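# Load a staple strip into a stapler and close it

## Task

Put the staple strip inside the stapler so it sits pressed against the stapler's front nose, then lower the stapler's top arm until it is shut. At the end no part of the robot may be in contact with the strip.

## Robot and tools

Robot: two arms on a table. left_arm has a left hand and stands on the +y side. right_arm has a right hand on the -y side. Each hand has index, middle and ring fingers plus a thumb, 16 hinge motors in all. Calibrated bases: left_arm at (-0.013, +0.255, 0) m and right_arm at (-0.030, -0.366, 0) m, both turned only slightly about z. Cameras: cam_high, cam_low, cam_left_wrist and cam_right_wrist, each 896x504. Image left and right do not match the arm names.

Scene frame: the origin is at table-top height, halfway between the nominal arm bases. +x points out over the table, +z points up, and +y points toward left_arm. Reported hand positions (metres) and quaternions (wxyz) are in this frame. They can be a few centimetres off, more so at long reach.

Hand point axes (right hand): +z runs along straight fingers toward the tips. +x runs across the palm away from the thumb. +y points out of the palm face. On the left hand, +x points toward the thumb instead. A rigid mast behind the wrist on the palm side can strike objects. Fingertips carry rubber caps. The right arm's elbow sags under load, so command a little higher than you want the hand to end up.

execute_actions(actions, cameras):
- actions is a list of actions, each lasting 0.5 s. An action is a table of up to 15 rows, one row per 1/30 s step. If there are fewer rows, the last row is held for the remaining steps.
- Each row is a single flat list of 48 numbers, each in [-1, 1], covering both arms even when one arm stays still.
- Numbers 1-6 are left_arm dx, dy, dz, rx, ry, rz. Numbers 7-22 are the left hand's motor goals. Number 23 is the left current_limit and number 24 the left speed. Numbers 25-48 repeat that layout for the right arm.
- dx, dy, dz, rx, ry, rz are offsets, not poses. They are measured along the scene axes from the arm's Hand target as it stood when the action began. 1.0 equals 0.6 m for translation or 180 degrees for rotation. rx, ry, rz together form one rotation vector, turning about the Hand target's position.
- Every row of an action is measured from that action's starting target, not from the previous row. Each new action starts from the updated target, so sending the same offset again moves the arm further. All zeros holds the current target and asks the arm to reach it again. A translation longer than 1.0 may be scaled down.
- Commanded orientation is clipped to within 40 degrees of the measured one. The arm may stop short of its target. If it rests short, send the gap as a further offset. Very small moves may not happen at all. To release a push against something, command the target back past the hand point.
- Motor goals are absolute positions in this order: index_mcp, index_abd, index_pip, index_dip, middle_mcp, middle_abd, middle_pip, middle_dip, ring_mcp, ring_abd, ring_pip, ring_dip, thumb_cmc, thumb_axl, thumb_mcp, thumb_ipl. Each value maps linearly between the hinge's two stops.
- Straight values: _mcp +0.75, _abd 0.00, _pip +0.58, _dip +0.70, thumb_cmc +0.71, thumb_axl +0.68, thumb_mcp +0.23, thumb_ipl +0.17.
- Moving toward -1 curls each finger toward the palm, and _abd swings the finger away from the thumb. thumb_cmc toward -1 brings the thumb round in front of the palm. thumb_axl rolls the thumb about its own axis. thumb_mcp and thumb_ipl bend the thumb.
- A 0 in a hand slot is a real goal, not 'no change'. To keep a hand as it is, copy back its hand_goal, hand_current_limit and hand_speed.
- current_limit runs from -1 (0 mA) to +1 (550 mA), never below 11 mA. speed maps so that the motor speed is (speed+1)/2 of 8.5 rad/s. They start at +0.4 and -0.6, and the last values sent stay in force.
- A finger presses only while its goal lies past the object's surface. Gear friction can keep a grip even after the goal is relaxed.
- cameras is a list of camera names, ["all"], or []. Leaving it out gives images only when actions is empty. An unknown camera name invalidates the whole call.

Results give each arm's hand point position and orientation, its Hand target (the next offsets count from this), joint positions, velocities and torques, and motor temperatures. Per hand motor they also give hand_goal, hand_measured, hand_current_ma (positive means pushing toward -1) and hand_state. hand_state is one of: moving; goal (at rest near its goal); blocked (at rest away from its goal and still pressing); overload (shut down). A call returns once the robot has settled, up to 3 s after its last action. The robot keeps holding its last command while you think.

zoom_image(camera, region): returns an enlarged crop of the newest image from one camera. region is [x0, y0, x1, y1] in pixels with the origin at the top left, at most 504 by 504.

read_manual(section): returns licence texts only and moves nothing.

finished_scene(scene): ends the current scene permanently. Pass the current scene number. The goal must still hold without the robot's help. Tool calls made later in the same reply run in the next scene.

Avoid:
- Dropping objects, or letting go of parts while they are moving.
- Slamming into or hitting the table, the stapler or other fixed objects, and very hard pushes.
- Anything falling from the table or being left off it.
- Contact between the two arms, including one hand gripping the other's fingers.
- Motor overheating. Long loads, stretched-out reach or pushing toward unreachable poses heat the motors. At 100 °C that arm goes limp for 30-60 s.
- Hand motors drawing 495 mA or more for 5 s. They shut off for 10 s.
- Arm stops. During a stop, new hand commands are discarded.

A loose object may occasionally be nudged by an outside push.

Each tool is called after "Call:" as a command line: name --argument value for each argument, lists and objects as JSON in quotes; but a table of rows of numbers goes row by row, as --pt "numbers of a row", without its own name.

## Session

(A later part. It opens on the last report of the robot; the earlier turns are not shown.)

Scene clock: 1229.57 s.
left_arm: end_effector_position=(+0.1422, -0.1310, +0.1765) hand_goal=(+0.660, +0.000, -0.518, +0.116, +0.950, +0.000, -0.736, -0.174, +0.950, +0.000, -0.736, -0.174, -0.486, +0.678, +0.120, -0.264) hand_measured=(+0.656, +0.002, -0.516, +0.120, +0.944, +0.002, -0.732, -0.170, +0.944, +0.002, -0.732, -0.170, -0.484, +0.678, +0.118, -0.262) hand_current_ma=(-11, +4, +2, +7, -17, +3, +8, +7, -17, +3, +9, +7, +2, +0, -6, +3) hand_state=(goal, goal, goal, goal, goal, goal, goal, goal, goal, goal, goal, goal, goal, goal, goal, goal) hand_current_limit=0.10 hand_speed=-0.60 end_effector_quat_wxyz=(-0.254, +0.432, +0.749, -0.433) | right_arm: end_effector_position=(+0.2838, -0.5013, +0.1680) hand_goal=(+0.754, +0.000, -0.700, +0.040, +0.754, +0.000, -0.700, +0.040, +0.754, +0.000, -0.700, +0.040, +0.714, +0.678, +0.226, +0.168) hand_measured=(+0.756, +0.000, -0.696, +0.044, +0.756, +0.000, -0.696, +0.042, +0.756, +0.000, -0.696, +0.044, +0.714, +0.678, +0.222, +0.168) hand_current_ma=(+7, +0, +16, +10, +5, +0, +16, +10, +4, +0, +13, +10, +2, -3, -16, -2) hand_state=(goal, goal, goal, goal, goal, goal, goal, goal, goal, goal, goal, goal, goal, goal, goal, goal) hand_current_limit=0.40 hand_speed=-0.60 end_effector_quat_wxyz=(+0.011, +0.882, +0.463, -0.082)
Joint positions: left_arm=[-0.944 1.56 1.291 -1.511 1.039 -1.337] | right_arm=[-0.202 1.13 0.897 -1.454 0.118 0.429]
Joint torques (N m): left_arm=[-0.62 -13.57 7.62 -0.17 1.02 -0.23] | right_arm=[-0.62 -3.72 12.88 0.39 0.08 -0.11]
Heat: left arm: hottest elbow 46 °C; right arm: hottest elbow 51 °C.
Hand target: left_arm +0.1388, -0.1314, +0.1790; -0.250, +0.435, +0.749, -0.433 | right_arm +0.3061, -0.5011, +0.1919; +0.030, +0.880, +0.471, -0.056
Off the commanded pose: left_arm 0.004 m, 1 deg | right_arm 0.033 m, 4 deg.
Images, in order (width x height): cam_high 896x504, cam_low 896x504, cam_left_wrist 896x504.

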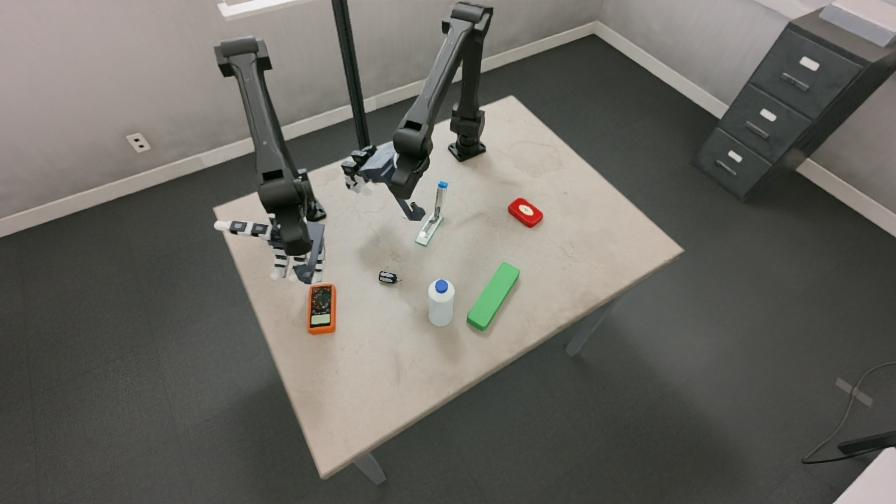

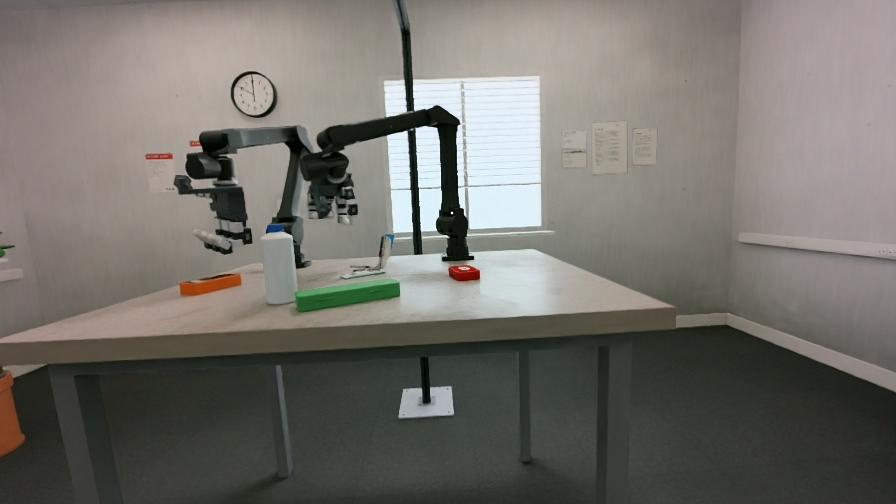

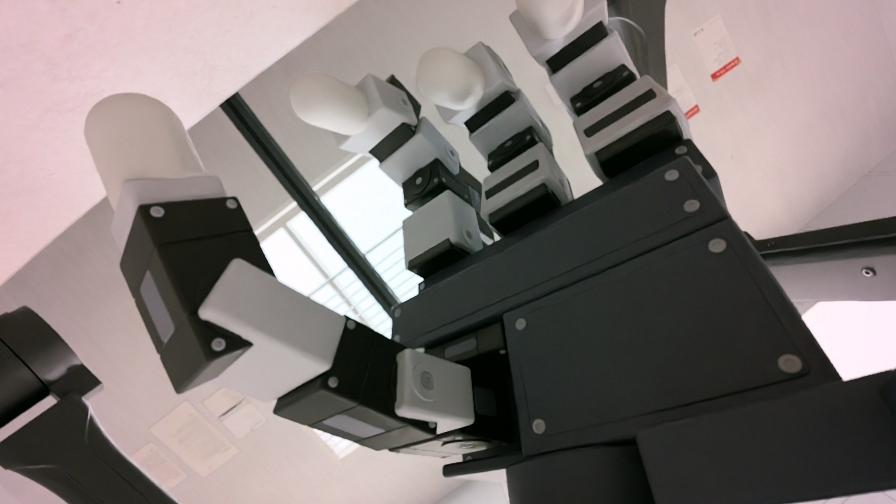

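Call:
execute_actions --actions '[[[-0.003,0.003,-0.09,0,0,0,0.66,0,-0.518,0.116,0.95,0,-0.737,-0.174,0.95,0,-0.737,-0.174,-0.486,0.678,0.12,-0.265,0.1,-0.6,0,0,0,0,0,0,0.754,0,-0.7,0.04,0.754,0,-0.7,0.04,0.754,0,-0.7,0.04,0.714,0.678,0.226,0.168,0.4,-0.6]],[[-0.003,0.003,-0.08,0,0,0,0.66,0,-0.518,0.116,0.95,0,-0.737,-0.174,0.95,0,-0.737,-0.174,-0.486,0.678,0.12,-0.265,0.1,-0.6,0,0,0,0,0,0,0.754,0,-0.7,0.04,0.754,0,-0.7,0.04,0.754,0,-0.7,0.04,0.714,0.678,0.226,0.168,0.4,-0.6]]]' --cameras '["cam_high","cam_low","cam_left_wrist"]'

Scene clock: 1243.10 s.
left_arm: end_effector_position=(+0.1374, -0.1241, +0.0743) hand_goal=(+0.660, +0.000, -0.518, +0.116, +0.950, +0.000, -0.736, -0.174, +0.950, +0.000, -0.736, -0.174, -0.486, +0.678, +0.120, -0.264) hand_measured=(+0.656, +0.002, -0.516, +0.118, +0.944, +0.002, -0.732, -0.170, +0.944, +0.002, -0.732, -0.170, -0.486, +0.678, +0.118, -0.262) hand_current_ma=(-10, +3, +2, +7, -16, +3, +8, +7, -17, +3, +8, +7, -1, +0, -5, +3) hand_state=(goal, goal, goal, goal, goal, goal, goal, goal, goal, goal, goal, goal, goal, goal, goal, goal) hand_current_limit=0.10 hand_speed=-0.60 end_effector_quat_wxyz=(-0.254, +0.431, +0.751, -0.432) | right_arm: end_effector_position=(+0.2838, -0.5013, +0.1680) hand_goal=(+0.754, +0.000, -0.700, +0.040, +0.754, +0.000, -0.700, +0.040, +0.754, +0.000, -0.700, +0.040, +0.714, +0.678, +0.226, +0.168) hand_measured=(+0.756, +0.000, -0.696, +0.044, +0.756, +0.000, -0.696, +0.042, +0.756, +0.000, -0.696, +0.044, +0.714, +0.678, +0.222, +0.168) hand_current_ma=(+7, +0, +16, +10, +5, +0, +16, +10, +4, +0, +13, +10, +2, -3, -16, -2) hand_state=(goal, goal, goal, goal, goal, goal, goal, goal, goal, goal, goal, goal, goal, goal, goal, goal) hand_current_limit=0.40 hand_speed=-0.60 end_effector_quat_wxyz=(+0.011, +0.882, +0.463, -0.082)
Joint positions: left_arm=[-0.944 1.645 1.105 -1.235 1.037 -1.344] | right_arm=[-0.202 1.13 0.897 -1.454 0.118 0.429]
Joint torques (N m): left_arm=[-0.79 -13.27 7.3 -0.16 1.1 -0.24] | right_arm=[-0.85 -4.72 13.08 0.43 0.05 -0.12]
Heat: left arm: hottest elbow 44 °C; right arm: hottest elbow 51 °C.
Hand target: left_arm +0.1352, -0.1279, +0.0771; -0.250, +0.435, +0.749, -0.433 | right_arm +0.3061, -0.5011, +0.1919; +0.030, +0.880, +0.471, -0.056
Off the commanded pose: left_arm 0.005 m, 1 deg | right_arm 0.033 m, 4 deg.
Images, in order (width x height): cam_high 896x504, cam_low 896x504, cam_left_wrist 896x504.

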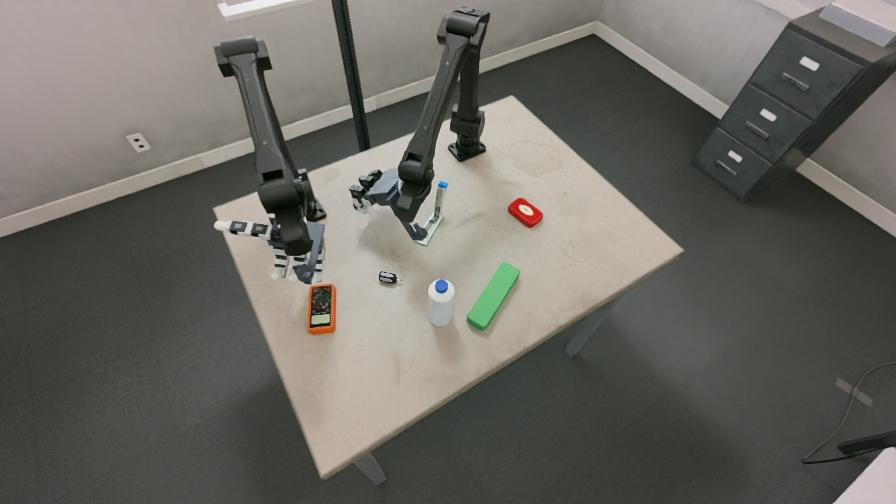

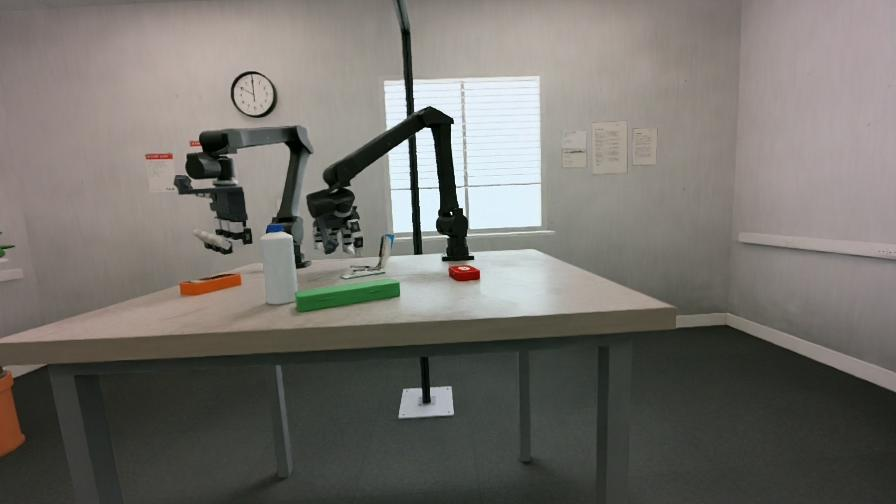

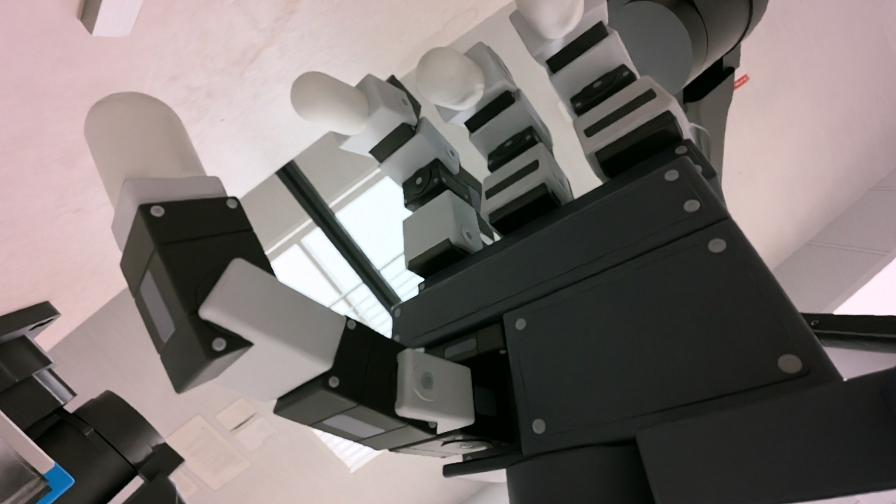

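Call:
zoom_image --camera "cam_left_wrist" --region '[40, 0, 380, 200]'

Call:
zoom_image --camera "cam_low" --region '[290, 200, 390, 290]'

Scaled by 1.482 from the camera's 896x504 image, which has a finer 1280x720 frame.

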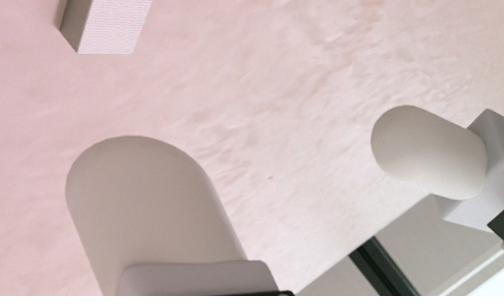

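Scaled by 5.040 from the camera's 896x504 image, which has a finer 1280x720 frame.

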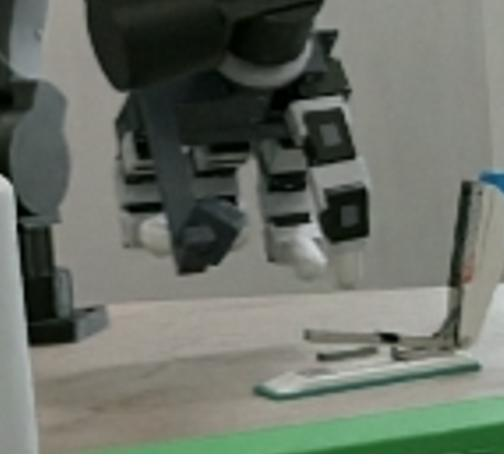

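Call:
execute_actions --actions '[[[0,0,-0.05,0,0,0,0.66,0,-0.518,0.116,0.95,0,-0.737,-0.174,0.95,0,-0.737,-0.174,-0.486,0.678,0.12,-0.265,0.1,-0.6,0,0,0,0,0,0,0.754,0,-0.7,0.04,0.754,0,-0.7,0.04,0.754,0,-0.7,0.04,0.714,0.678,0.226,0.168,0.4,-0.6]]]' --cameras '["cam_low","cam_left_wrist"]'

Call:
zoom_image --camera "cam_left_wrist" --region '[40, 0, 380, 200]'

Scene clock: 1317.17 s.
left_arm: end_effector_position=(+0.1385, -0.1260, +0.0479) hand_goal=(+0.660, +0.000, -0.518, +0.116, +0.950, +0.000, -0.736, -0.174, +0.950, +0.000, -0.736, -0.174, -0.486, +0.678, +0.120, -0.264) hand_measured=(+0.656, +0.002, -0.516, +0.118, +0.944, +0.002, -0.732, -0.170, +0.944, +0.002, -0.732, -0.170, -0.486, +0.678, +0.118, -0.262) hand_current_ma=(-10, +3, +2, +7, -16, +3, +8, +7, -17, +3, +8, +7, -2, +0, -5, +3) hand_state=(goal, goal, goal, goal, goal, goal, goal, goal, goal, goal, goal, goal, goal, goal, goal, goal) hand_current_limit=0.10 hand_speed=-0.60 end_effector_quat_wxyz=(-0.250, +0.433, +0.749, -0.434) | right_arm: end_effector_position=(+0.2838, -0.5013, +0.1680) hand_goal=(+0.754, +0.000, -0.700, +0.040, +0.754, +0.000, -0.700, +0.040, +0.754, +0.000, -0.700, +0.040, +0.714, +0.678, +0.226, +0.168) hand_measured=(+0.756, +0.000, -0.696, +0.044, +0.756, +0.000, -0.696, +0.042, +0.756, +0.000, -0.696, +0.044, +0.714, +0.678, +0.222, +0.168) hand_current_ma=(+7, +0, +16, +10, +5, +0, +16, +10, +4, +0, +13, +10, +2, -3, -16, -2) hand_state=(goal, goal, goal, goal, goal, goal, goal, goal, goal, goal, goal, goal, goal, goal, goal, goal) hand_current_limit=0.40 hand_speed=-0.60 end_effector_quat_wxyz=(+0.011, +0.882, +0.463, -0.082)
Joint positions: left_arm=[-0.944 1.683 1.073 -1.156 1.038 -1.344] | right_arm=[-0.202 1.13 0.897 -1.454 0.118 0.429]
Joint torques (N m): left_arm=[-0.79 -12.92 6.64 -0.14 1.06 -0.24] | right_arm=[-0.67 -3.84 12.94 0.32 0.03 -0.11]
Motor temperatures (°C): left_arm=[25 29 39 23 28 24] | right_arm=[24 26 52 23 25 22]
Heat: left arm: hottest elbow 39 °C; right arm: hottest elbow 52 °C.
Hand target: left_arm +0.1352, -0.1278, +0.0470; -0.250, +0.435, +0.749, -0.433 | right_arm +0.3061, -0.5011, +0.1919; +0.030, +0.880, +0.471, -0.056
Off the commanded pose: left_arm 0.004 m, 0 deg | right_arm 0.033 m, 4 deg.
Images, in order (width x height): cam_low 896x504, cam_left_wrist 896x504.

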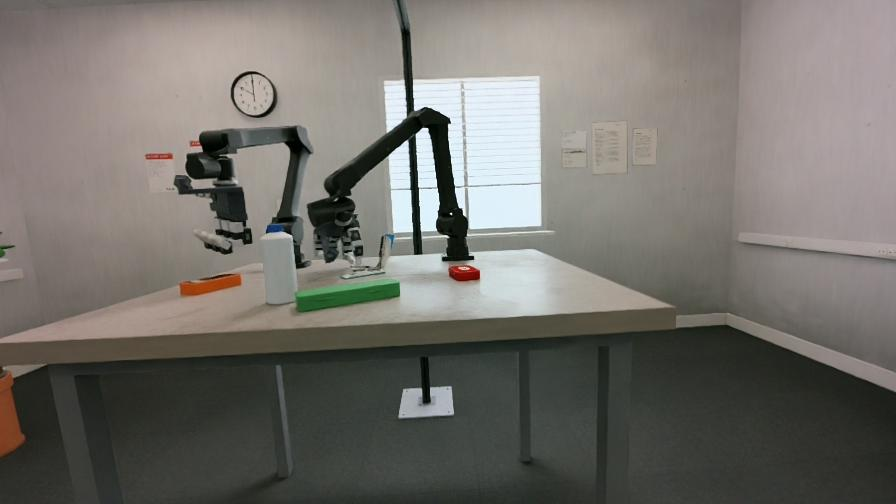

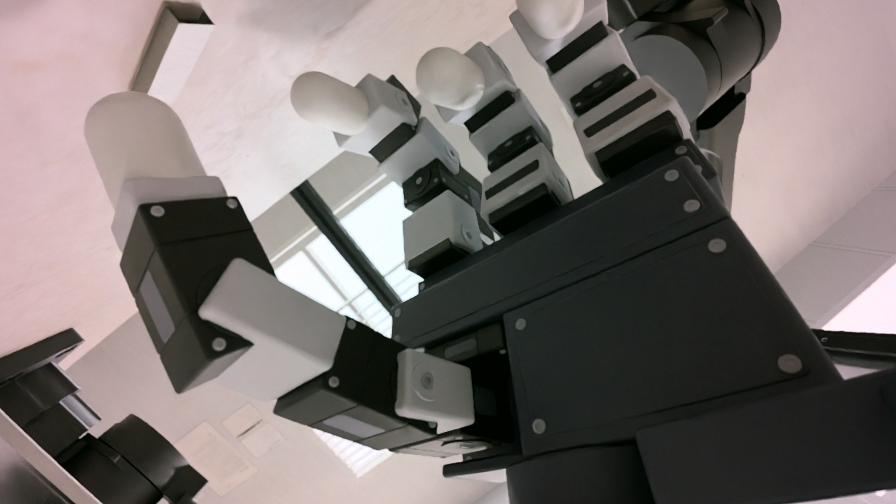

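Scaled by 1.482 from the camera's 896x504 image, which has a finer 1280x720 frame.

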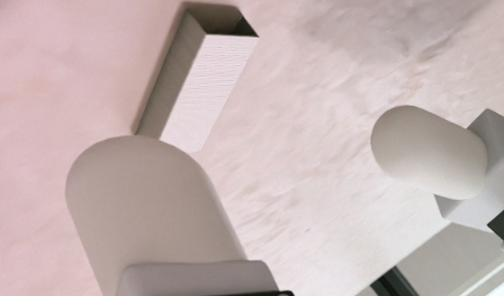

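Call:
execute_actions --actions '[[[-0.005,0.01,-0.03,0,0,0,0.66,0,-0.518,0.116,0.95,0,-0.737,-0.174,0.95,0,-0.737,-0.174,-0.486,0.678,0.12,-0.265,0.1,-0.6,0,0,0,0,0,0,0.754,0,-0.7,0.04,0.754,0,-0.7,0.04,0.754,0,-0.7,0.04,0.714,0.678,0.226,0.168,0.4,-0.6]]]' --cameras '["cam_low","cam_left_wrist"]'

Call:
zoom_image --camera "cam_left_wrist" --region '[40, 0, 380, 200]'

Call:
zoom_image --camera "cam_low" --region '[290, 200, 390, 290]'

Scene clock: 1333.50 s.
left_arm: end_effector_position=(+0.1345, -0.1205, +0.0317) hand_goal=(+0.660, +0.000, -0.518, +0.116, +0.950, +0.000, -0.736, -0.174, +0.950, +0.000, -0.736, -0.174, -0.486, +0.678, +0.120, -0.264) hand_measured=(+0.656, +0.002, -0.516, +0.118, +0.944, +0.002, -0.732, -0.170, +0.944, +0.002, -0.732, -0.170, -0.486, +0.678, +0.118, -0.262) hand_current_ma=(-10, +3, +2, +7, -16, +3, +8, +7, -17, +3, +8, +7, -2, +0, -5, +3) hand_state=(goal, goal, goal, goal, goal, goal, goal, goal, goal, goal, goal, goal, goal, goal, goal, goal) hand_current_limit=0.10 hand_speed=-0.60 end_effector_quat_wxyz=(-0.249, +0.433, +0.749, -0.434) | right_arm: end_effector_position=(+0.2838, -0.5013, +0.1680) hand_goal=(+0.754, +0.000, -0.700, +0.040, +0.754, +0.000, -0.700, +0.040, +0.754, +0.000, -0.700, +0.040, +0.714, +0.678, +0.226, +0.168) hand_measured=(+0.756, +0.000, -0.696, +0.044, +0.756, +0.000, -0.696, +0.042, +0.756, +0.000, -0.696, +0.044, +0.714, +0.678, +0.222, +0.168) hand_current_ma=(+7, +0, +16, +10, +5, +0, +16, +10, +4, +0, +13, +10, +2, -3, -16, -2) hand_state=(goal, goal, goal, goal, goal, goal, goal, goal, goal, goal, goal, goal, goal, goal, goal, goal) hand_current_limit=0.40 hand_speed=-0.60 end_effector_quat_wxyz=(+0.011, +0.882, +0.463, -0.082)
Joint positions: left_arm=[-0.944 1.693 1.036 -1.106 1.038 -1.344] | right_arm=[-0.202 1.13 0.897 -1.454 0.118 0.429]
Joint torques (N m): left_arm=[-0.56 -12.34 6.45 -0.16 1.05 -0.18] | right_arm=[-0.5 -4.13 12.81 0.12 0.08 -0.13]
Heat: left arm: hottest elbow 39 °C; right arm: hottest elbow 52 °C.
Hand target: left_arm +0.1323, -0.1219, +0.0291; -0.250, +0.435, +0.749, -0.433 | right_arm +0.3061, -0.5011, +0.1919; +0.030, +0.880, +0.471, -0.056
Off the commanded pose: left_arm 0.004 m, 0 deg | right_arm 0.033 m, 4 deg.
Images, in order (width x height): cam_low 896x504, cam_left_wrist 896x504.

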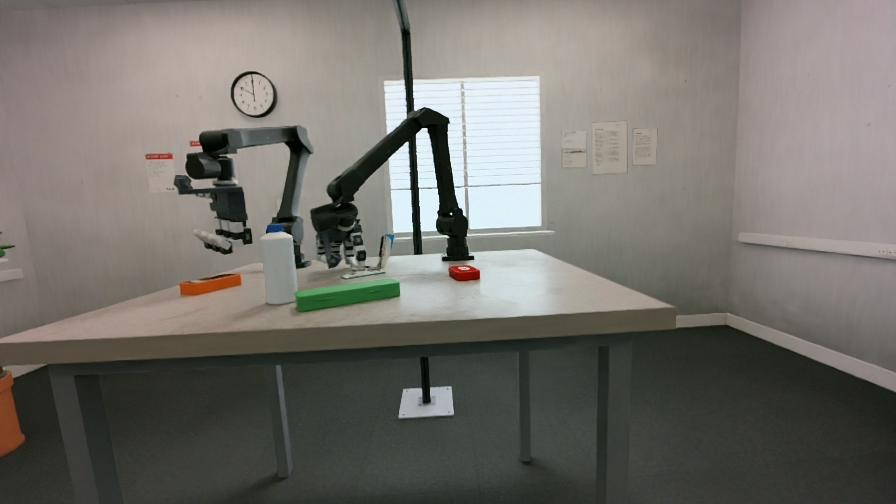

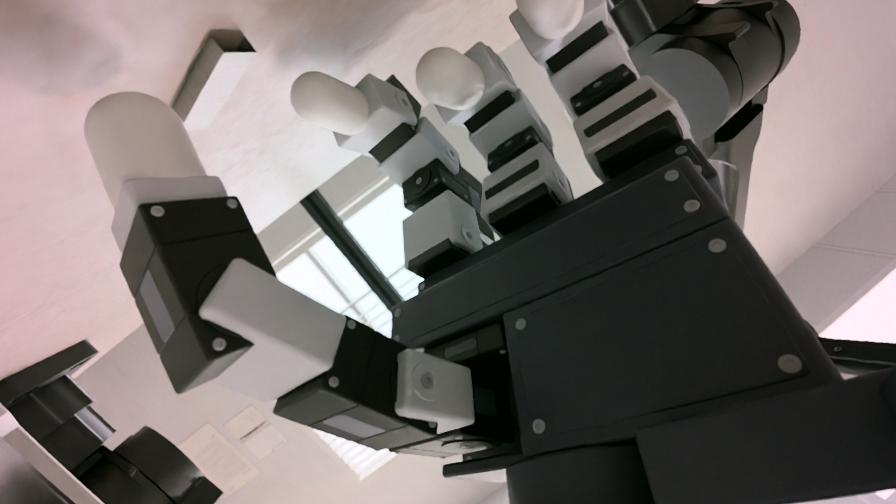

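Scaled by 1.482 from the camera's 896x504 image, which has a finer 1280x720 frame.

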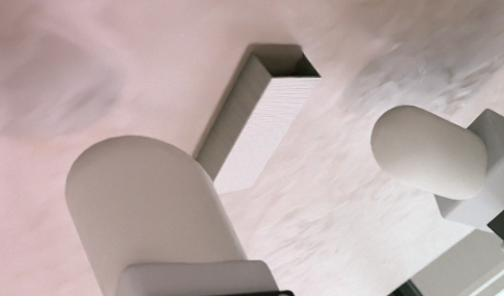

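Scaled by 5.040 from the camera's 896x504 image, which has a finer 1280x720 frame.

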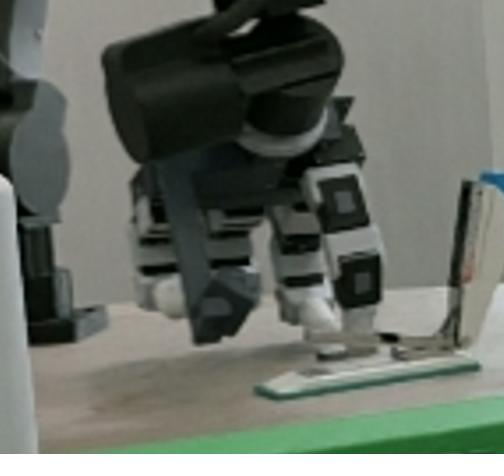

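Call:
execute_actions --actions '[[[0,0.011,0,0,0,0.0278,0.507,0,-0.518,0.116,0.95,0,-0.737,-0.174,0.95,0,-0.737,-0.174,-0.486,0.678,0.056,-0.265,0.1,-0.7,0,0,0,0,0,0,0.754,0,-0.7,0.04,0.754,0,-0.7,0.04,0.754,0,-0.7,0.04,0.714,0.678,0.226,0.168,0.4,-0.6]]]' --cameras '["cam_left_wrist"]'

Call:
zoom_image --camera "cam_left_wrist" --region '[40, 0, 380, 200]'

Scene clock: 1375.57 s.
left_arm: end_effector_position=(+0.1285, -0.1164, +0.0259) hand_goal=(+0.508, +0.000, -0.518, +0.116, +0.950, +0.000, -0.736, -0.174, +0.950, +0.000, -0.736, -0.174, -0.486, +0.678, +0.056, -0.264) hand_measured=(+0.506, +0.002, -0.516, +0.118, +0.944, +0.002, -0.732, -0.170, +0.944, +0.002, -0.732, -0.170, -0.490, +0.676, +0.058, -0.264) hand_current_ma=(-4, +3, +2, +6, -16, +3, +7, +7, -17, +3, +8, +7, -10, -3, +5, +2) hand_state=(goal, goal, goal, goal, goal, goal, goal, goal, goal, goal, goal, goal, goal, goal, goal, goal) hand_current_limit=0.10 hand_speed=-0.70 end_effector_quat_wxyz=(-0.239, +0.405, +0.765, -0.441) | right_arm: end_effector_position=(+0.2838, -0.5013, +0.1680) hand_goal=(+0.754, +0.000, -0.700, +0.040, +0.754, +0.000, -0.700, +0.040, +0.754, +0.000, -0.700, +0.040, +0.714, +0.678, +0.226, +0.168) hand_measured=(+0.756, +0.000, -0.696, +0.044, +0.756, +0.000, -0.696, +0.042, +0.756, +0.000, -0.696, +0.044, +0.714, +0.678, +0.222, +0.168) hand_current_ma=(+7, +0, +16, +10, +5, +0, +16, +10, +4, +0, +13, +10, +2, -3, -16, -2) hand_state=(goal, goal, goal, goal, goal, goal, goal, goal, goal, goal, goal, goal, goal, goal, goal, goal) hand_current_limit=0.40 hand_speed=-0.60 end_effector_quat_wxyz=(+0.011, +0.882, +0.463, -0.082)
Joint positions: left_arm=[-0.944 1.658 0.971 -0.971 1.049 -1.479] | right_arm=[-0.202 1.13 0.897 -1.454 0.118 0.429]
Joint torques (N m): left_arm=[0.56 -13.39 6.12 0.02 1.01 -0.24] | right_arm=[-0.32 -3.9 12.98 0.54 0.05 -0.11]
Heat: left arm: hottest elbow 37 °C; right arm: hottest elbow 52 °C.
Hand target: left_arm +0.1322, -0.1153, +0.0291; -0.231, +0.402, +0.767, -0.443 | right_arm +0.3061, -0.5011, +0.1919; +0.030, +0.880, +0.471, -0.056
Off the commanded pose: left_arm 0.005 m, 1 deg | right_arm 0.033 m, 4 deg.
Images, in order (width x height): cam_left_wrist 896x504.

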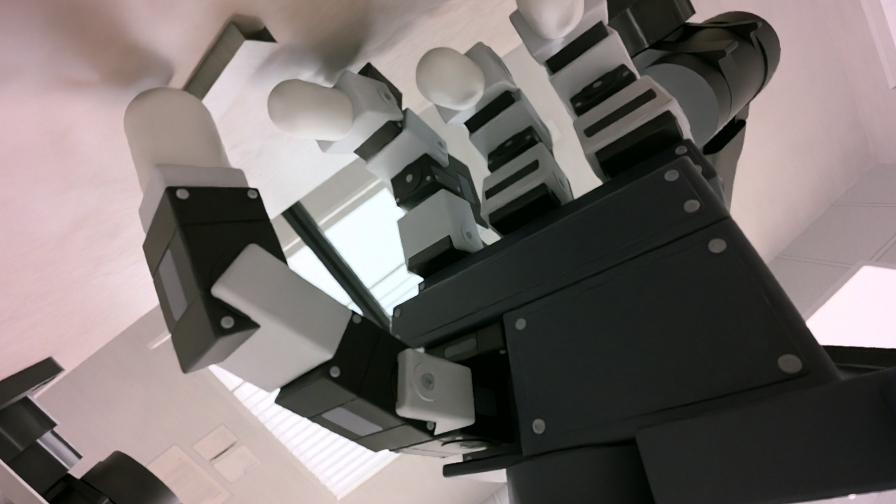

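Scaled by 1.482 from the camera's 896x504 image, which has a finer 1280x720 frame.

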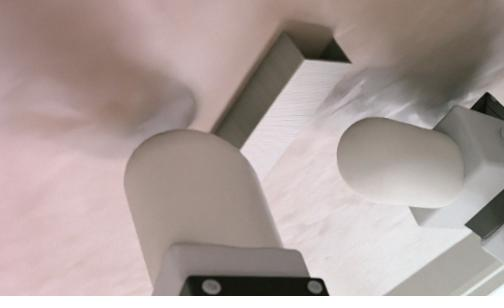

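Call:
execute_actions --actions '[[[0.009,0.004,-0.016,0,0,0,0.507,0,-0.518,0.116,0.95,0,-0.737,-0.174,0.95,0,-0.737,-0.174,-0.486,0.678,0.056,-0.265,0.1,-0.7,0,0,0,0,0,0,0.754,0,-0.7,0.04,0.754,0,-0.7,0.04,0.754,0,-0.7,0.04,0.714,0.678,0.226,0.168,0.4,-0.6]]]' --cameras '["cam_left_wrist"]'

Call:
zoom_image --camera "cam_left_wrist" --region '[40, 0, 380, 200]'

Scene clock: 1388.17 s.
left_arm: end_effector_position=(+0.1346, -0.1143, +0.0256) hand_goal=(+0.508, +0.000, -0.518, +0.116, +0.950, +0.000, -0.736, -0.174, +0.950, +0.000, -0.736, -0.174, -0.486, +0.678, +0.056, -0.264) hand_measured=(+0.506, +0.002, -0.516, +0.118, +0.944, +0.002, -0.732, -0.170, +0.944, +0.002, -0.732, -0.170, -0.490, +0.676, +0.058, -0.264) hand_current_ma=(-4, +3, +2, +6, -16, +3, +7, +7, -17, +3, +8, +7, -10, -3, +5, +2) hand_state=(goal, goal, goal, goal, goal, goal, goal, goal, goal, goal, goal, goal, goal, goal, goal, goal) hand_current_limit=0.10 hand_speed=-0.70 end_effector_quat_wxyz=(-0.234, +0.401, +0.767, -0.443) | right_arm: end_effector_position=(+0.2838, -0.5013, +0.1680) hand_goal=(+0.754, +0.000, -0.700, +0.040, +0.754, +0.000, -0.700, +0.040, +0.754, +0.000, -0.700, +0.040, +0.714, +0.678, +0.226, +0.168) hand_measured=(+0.756, +0.000, -0.696, +0.044, +0.756, +0.000, -0.696, +0.042, +0.756, +0.000, -0.696, +0.044, +0.714, +0.678, +0.222, +0.168) hand_current_ma=(+7, +0, +16, +10, +5, +0, +16, +10, +4, +0, +13, +10, +2, -3, -16, -2) hand_state=(goal, goal, goal, goal, goal, goal, goal, goal, goal, goal, goal, goal, goal, goal, goal, goal) hand_current_limit=0.40 hand_speed=-0.60 end_effector_quat_wxyz=(+0.011, +0.882, +0.463, -0.082)
Joint positions: left_arm=[-0.929 1.658 0.971 -0.971 1.046 -1.474] | right_arm=[-0.202 1.13 0.897 -1.454 0.118 0.429]
Joint torques (N m): left_arm=[0.62 -11.22 6.09 0.08 1.04 -0.02] | right_arm=[-0.09 -4.01 13.01 0.32 0.05 -0.09]
Heat: left arm: hottest elbow 37 °C; right arm: hottest elbow 53 °C.
Hand target: left_arm +0.1377, -0.1128, +0.0195; -0.231, +0.402, +0.767, -0.443 | right_arm +0.3061, -0.5011, +0.1919; +0.030, +0.880, +0.471, -0.056
Off the commanded pose: left_arm 0.007 m, 0 deg | right_arm 0.033 m, 4 deg.
Images, in order (width x height): cam_left_wrist 896x504.

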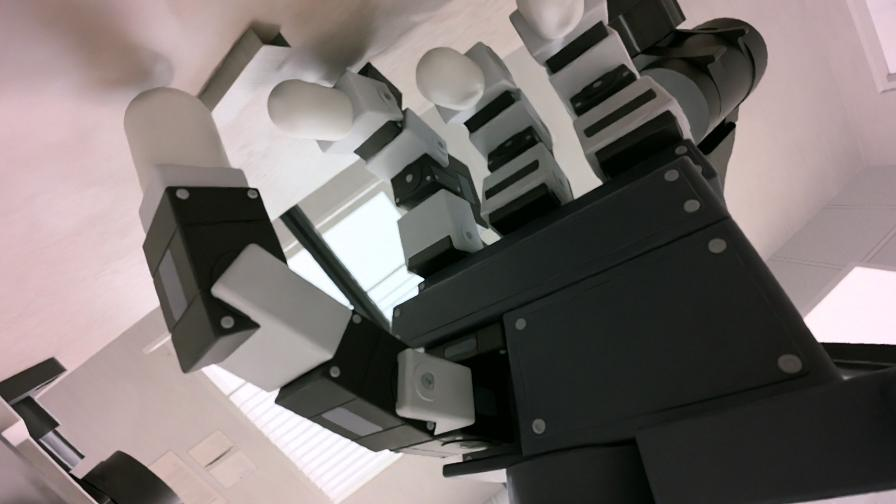

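Scaled by 1.482 from the camera's 896x504 image, which has a finer 1280x720 frame.

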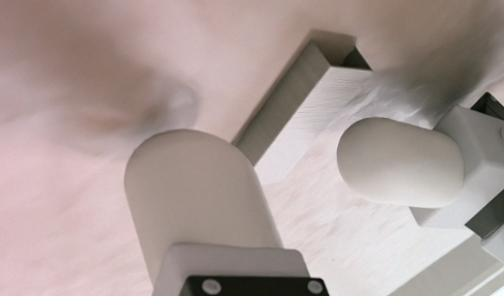

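Call:
execute_actions --actions '[[[-0.002,-0.001,-0.014,0,0,0,0.507,0,-0.518,0.116,0.95,0,-0.737,-0.174,0.95,0,-0.737,-0.174,-0.486,0.678,0.056,-0.265,0.1,-0.7,0,0,0,0,0,0,0.754,0,-0.7,0.04,0.754,0,-0.7,0.04,0.754,0,-0.7,0.04,0.714,0.678,0.226,0.168,0.4,-0.6]]]' --cameras '["cam_left_wrist"]'

Call:
zoom_image --camera "cam_left_wrist" --region '[40, 0, 380, 200]'

Scene clock: 1396.60 s.
left_arm: end_effector_position=(+0.1355, -0.1162, +0.0233) hand_goal=(+0.508, +0.000, -0.518, +0.116, +0.950, +0.000, -0.736, -0.174, +0.950, +0.000, -0.736, -0.174, -0.486, +0.678, +0.056, -0.264) hand_measured=(+0.508, +0.002, -0.518, +0.118, +0.944, +0.002, -0.732, -0.170, +0.944, +0.002, -0.732, -0.170, -0.484, +0.678, +0.058, -0.270) hand_current_ma=(-1, +3, -1, +6, -17, +3, +7, +7, -17, +3, +8, +7, +6, +1, +3, -19) hand_state=(goal, goal, goal, goal, goal, goal, goal, goal, goal, goal, goal, goal, goal, goal, goal, goal) hand_current_limit=0.10 hand_speed=-0.70 end_effector_quat_wxyz=(-0.231, +0.402, +0.766, -0.445) | right_arm: end_effector_position=(+0.2838, -0.5013, +0.1680) hand_goal=(+0.754, +0.000, -0.700, +0.040, +0.754, +0.000, -0.700, +0.040, +0.754, +0.000, -0.700, +0.040, +0.714, +0.678, +0.226, +0.168) hand_measured=(+0.756, +0.000, -0.696, +0.044, +0.756, +0.000, -0.696, +0.042, +0.756, +0.000, -0.696, +0.044, +0.714, +0.678, +0.222, +0.168) hand_current_ma=(+7, +0, +16, +10, +5, +0, +16, +10, +4, +0, +13, +10, +2, -3, -16, -2) hand_state=(goal, goal, goal, goal, goal, goal, goal, goal, goal, goal, goal, goal, goal, goal, goal, goal) hand_current_limit=0.40 hand_speed=-0.60 end_effector_quat_wxyz=(+0.011, +0.882, +0.463, -0.082)
Joint positions: left_arm=[-0.929 1.661 0.967 -0.952 1.049 -1.479] | right_arm=[-0.202 1.13 0.897 -1.454 0.118 0.429]
Joint torques (N m): left_arm=[0.32 -10.29 5.6 0.42 0.95 -0.02] | right_arm=[-0.5 -4.07 12.96 0.27 0.06 -0.14]
Heat: left arm: hottest elbow 37 °C; right arm: hottest elbow 53 °C.
Hand target: left_arm +0.1363, -0.1133, +0.0110; -0.231, +0.402, +0.767, -0.443 | right_arm +0.3061, -0.5011, +0.1919; +0.030, +0.880, +0.471, -0.056
Off the commanded pose: left_arm 0.013 m, 0 deg | right_arm 0.033 m, 4 deg.
Images, in order (width x height): cam_left_wrist 896x504.

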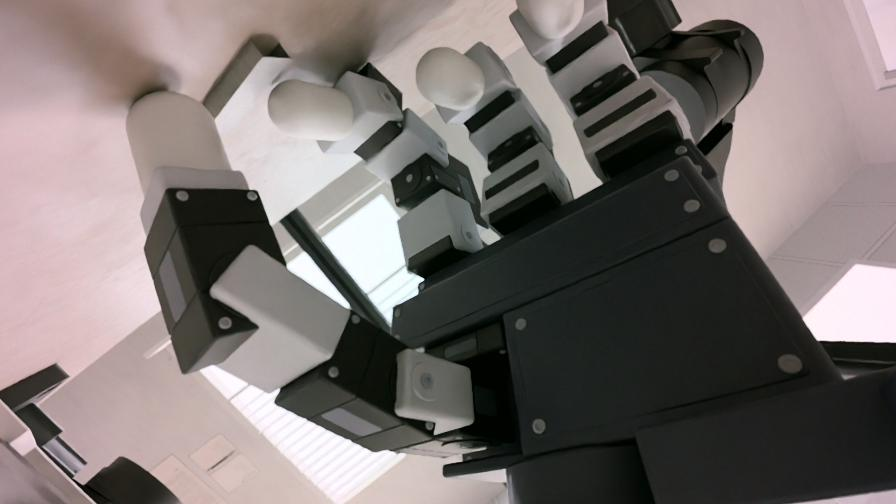

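Scaled by 1.482 from the camera's 896x504 image, which has a finer 1280x720 frame.

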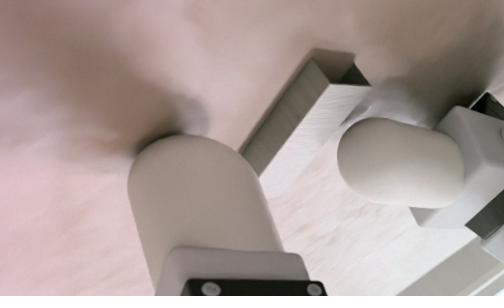

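Call:
execute_actions --actions '[[[0.002,-0.003,0.014,0,0,0,0.47,0,-0.518,0.116,0.95,0,-0.737,-0.174,0.95,0,-0.737,-0.174,-0.486,0.678,0.02,-0.265,0,-0.8,0,0,0,0,0,0,0.754,0,-0.7,0.04,0.754,0,-0.7,0.04,0.754,0,-0.7,0.04,0.714,0.678,0.226,0.168,0.4,-0.6]],[[0,0,0,0,0,0,0.42,0,-0.518,0.116,0.95,0,-0.737,-0.174,0.95,0,-0.737,-0.174,-0.486,0.678,-0.03,-0.265,0,-0.8,0,0,0,0,0,0,0.754,0,-0.7,0.04,0.754,0,-0.7,0.04,0.754,0,-0.7,0.04,0.714,0.678,0.226,0.168,0.4,-0.6]]]' --cameras '["cam_left_wrist","cam_low"]'

Call:
zoom_image --camera "cam_left_wrist" --region '[40, 0, 380, 200]'

Scene clock: 1434.47 s.
left_arm: end_effector_position=(+0.1342, -0.1171, +0.0244) hand_goal=(+0.420, +0.000, -0.518, +0.116, +0.950, +0.000, -0.736, -0.174, +0.950, +0.000, -0.736, -0.174, -0.486, +0.678, -0.030, -0.264) hand_measured=(+0.458, -0.002, -0.514, +0.118, +0.944, +0.002, -0.732, -0.170, +0.944, +0.002, -0.732, -0.170, -0.484, +0.678, -0.028, -0.262) hand_current_ma=(+138, -5, +9, +6, -17, +3, +7, +7, -17, +3, +8, +7, +3, +1, +8, +8) hand_state=(blocked, goal, goal, goal, goal, goal, goal, goal, goal, goal, goal, goal, goal, goal, goal, goal) hand_current_limit=0.00 hand_speed=-0.80 end_effector_quat_wxyz=(-0.233, +0.400, +0.764, -0.449) | right_arm: end_effector_position=(+0.2838, -0.5013, +0.1680) hand_goal=(+0.754, +0.000, -0.700, +0.040, +0.754, +0.000, -0.700, +0.040, +0.754, +0.000, -0.700, +0.040, +0.714, +0.678, +0.226, +0.168) hand_measured=(+0.756, +0.000, -0.696, +0.044, +0.756, +0.000, -0.696, +0.042, +0.756, +0.000, -0.696, +0.044, +0.714, +0.678, +0.222, +0.168) hand_current_ma=(+7, +0, +16, +10, +5, +0, +16, +10, +4, +0, +13, +10, +2, -3, -16, -2) hand_state=(goal, goal, goal, goal, goal, goal, goal, goal, goal, goal, goal, goal, goal, goal, goal, goal) hand_current_limit=0.40 hand_speed=-0.60 end_effector_quat_wxyz=(+0.011, +0.882, +0.463, -0.082)
Joint positions: left_arm=[-0.929 1.661 0.967 -0.952 1.059 -1.48] | right_arm=[-0.202 1.13 0.897 -1.454 0.118 0.429]
Joint torques (N m): left_arm=[0.26 -11.28 6.74 -0.44 0.54 -0.03] | right_arm=[-0.32 -4.48 12.81 0.25 0.06 -0.1]
Heat: left arm: hottest elbow 37 °C; right arm: hottest elbow 53 °C.
Hand target: left_arm +0.1376, -0.1151, +0.0194; -0.231, +0.402, +0.767, -0.443 | right_arm +0.3061, -0.5011, +0.1919; +0.030, +0.880, +0.471, -0.056
Off the commanded pose: left_arm 0.006 m, 1 deg | right_arm 0.033 m, 4 deg.
Images, in order (width x height): cam_low 896x504, cam_left_wrist 896x504.

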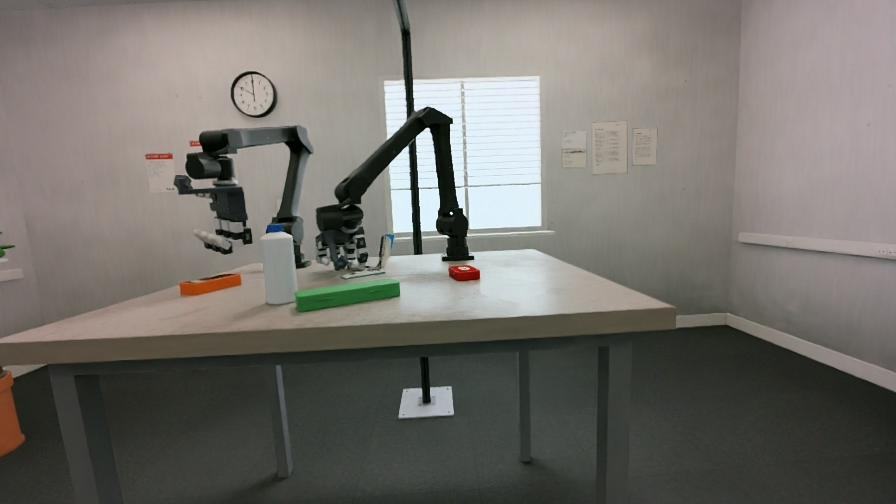

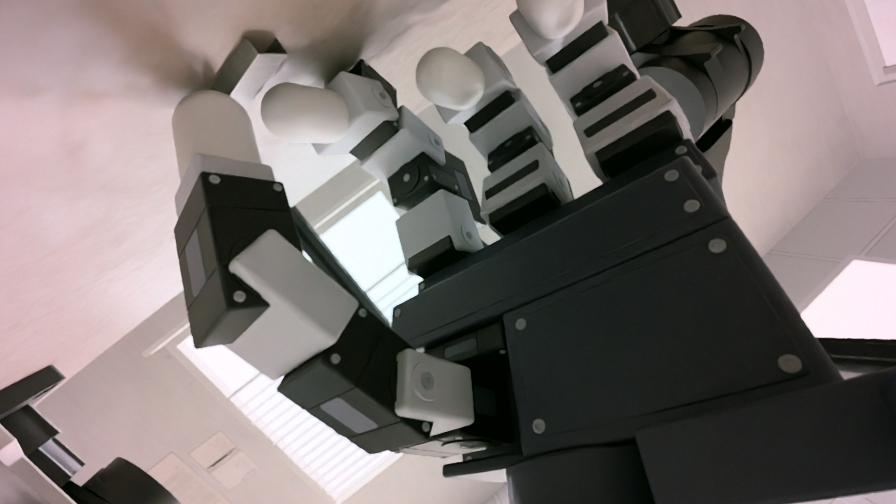

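Scaled by 1.482 from the camera's 896x504 image, which has a finer 1280x720 frame.

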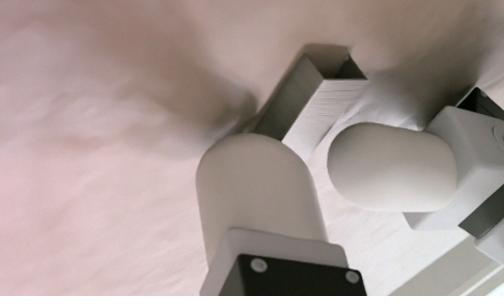

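Call:
execute_actions --actions '[[[0,0,0,0,0,0,0.42,0,-0.518,0.116,0.95,0,-0.737,-0.174,0.95,0,-0.737,-0.174,-0.486,0.678,-0.1,-0.265,0,-0.85,0,0,0,0,0,0,0.754,0,-0.7,0.04,0.754,0,-0.7,0.04,0.754,0,-0.7,0.04,0.714,0.678,0.226,0.168,0.4,-0.6]],[[0,0,0,0,0,0,0.42,0,-0.518,0.116,0.95,0,-0.737,-0.174,0.95,0,-0.737,-0.174,-0.486,0.678,-0.13,-0.265,0,-0.85,0,0,0,0,0,0,0.754,0,-0.7,0.04,0.754,0,-0.7,0.04,0.754,0,-0.7,0.04,0.714,0.678,0.226,0.168,0.4,-0.6]]]' --cameras '["cam_left_wrist","cam_low"]'

Call:
zoom_image --camera "cam_left_wrist" --region '[40, 0, 380, 200]'

Scene clock: 1447.20 s.
left_arm: end_effector_position=(+0.1342, -0.1171, +0.0244) hand_goal=(+0.420, +0.000, -0.518, +0.116, +0.950, +0.000, -0.736, -0.174, +0.950, +0.000, -0.736, -0.174, -0.486, +0.678, -0.130, -0.264) hand_measured=(+0.458, -0.002, -0.514, +0.118, +0.944, +0.002, -0.732, -0.170, +0.944, +0.002, -0.732, -0.170, -0.484, +0.678, -0.116, -0.262) hand_current_ma=(+138, -5, +10, +4, -17, +3, +7, +7, -17, +3, +8, +7, +3, +1, +50, +8) hand_state=(blocked, goal, goal, goal, goal, goal, goal, goal, goal, goal, goal, goal, goal, goal, goal, goal) hand_current_limit=0.00 hand_speed=-0.85 end_effector_quat_wxyz=(-0.233, +0.400, +0.764, -0.449) | right_arm: end_effector_position=(+0.2838, -0.5013, +0.1680) hand_goal=(+0.754, +0.000, -0.700, +0.040, +0.754, +0.000, -0.700, +0.040, +0.754, +0.000, -0.700, +0.040, +0.714, +0.678, +0.226, +0.168) hand_measured=(+0.756, +0.000, -0.696, +0.044, +0.756, +0.000, -0.696, +0.042, +0.756, +0.000, -0.696, +0.044, +0.714, +0.678, +0.222, +0.168) hand_current_ma=(+7, +0, +16, +10, +5, +0, +16, +10, +4, +0, +13, +10, +2, -3, -16, -2) hand_state=(goal, goal, goal, goal, goal, goal, goal, goal, goal, goal, goal, goal, goal, goal, goal, goal) hand_current_limit=0.40 hand_speed=-0.60 end_effector_quat_wxyz=(+0.011, +0.882, +0.463, -0.082)
Joint positions: left_arm=[-0.929 1.661 0.967 -0.952 1.059 -1.48] | right_arm=[-0.202 1.13 0.897 -1.454 0.118 0.429]
Joint torques (N m): left_arm=[0.26 -11.16 6.74 -0.44 0.54 -0.02] | right_arm=[-0.03 -3.96 13 0.25 0.06 -0.12]
Heat: left arm: hottest elbow 37 °C; right arm: hottest elbow 53 °C.
Hand target: left_arm +0.1376, -0.1151, +0.0194; -0.231, +0.402, +0.767, -0.443 | right_arm +0.3061, -0.5011, +0.1919; +0.030, +0.880, +0.471, -0.056
Off the commanded pose: left_arm 0.006 m, 1 deg | right_arm 0.033 m, 4 deg.
Images, in order (width x height): cam_low 896x504, cam_left_wrist 896x504.

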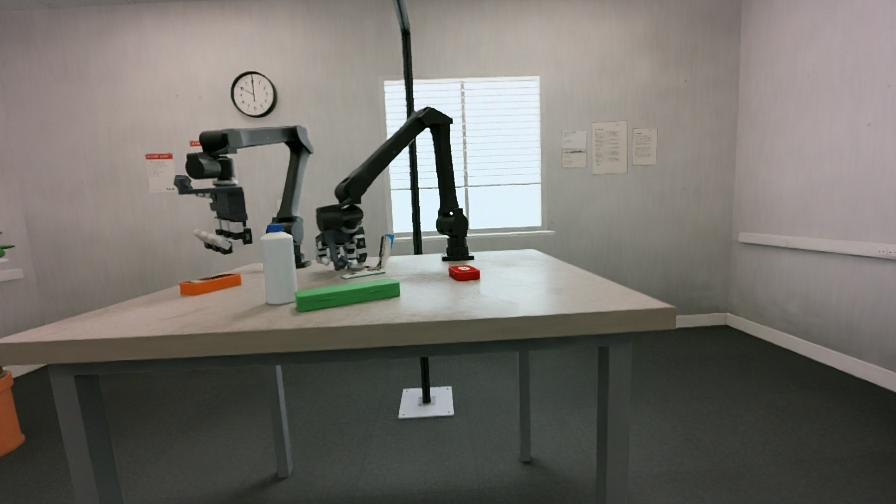

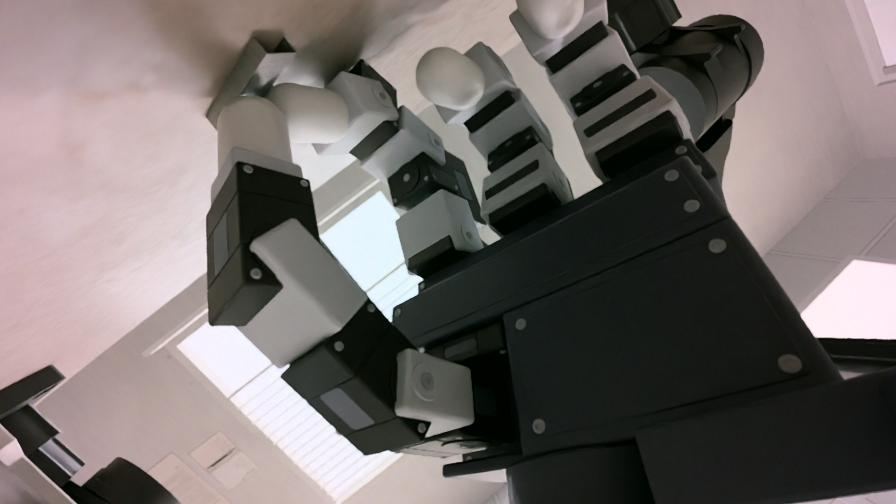

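Scaled by 1.482 from the camera's 896x504 image, which has a finer 1280x720 frame.

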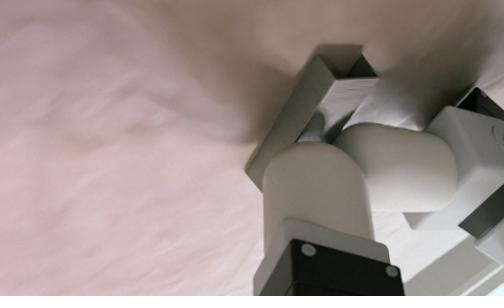

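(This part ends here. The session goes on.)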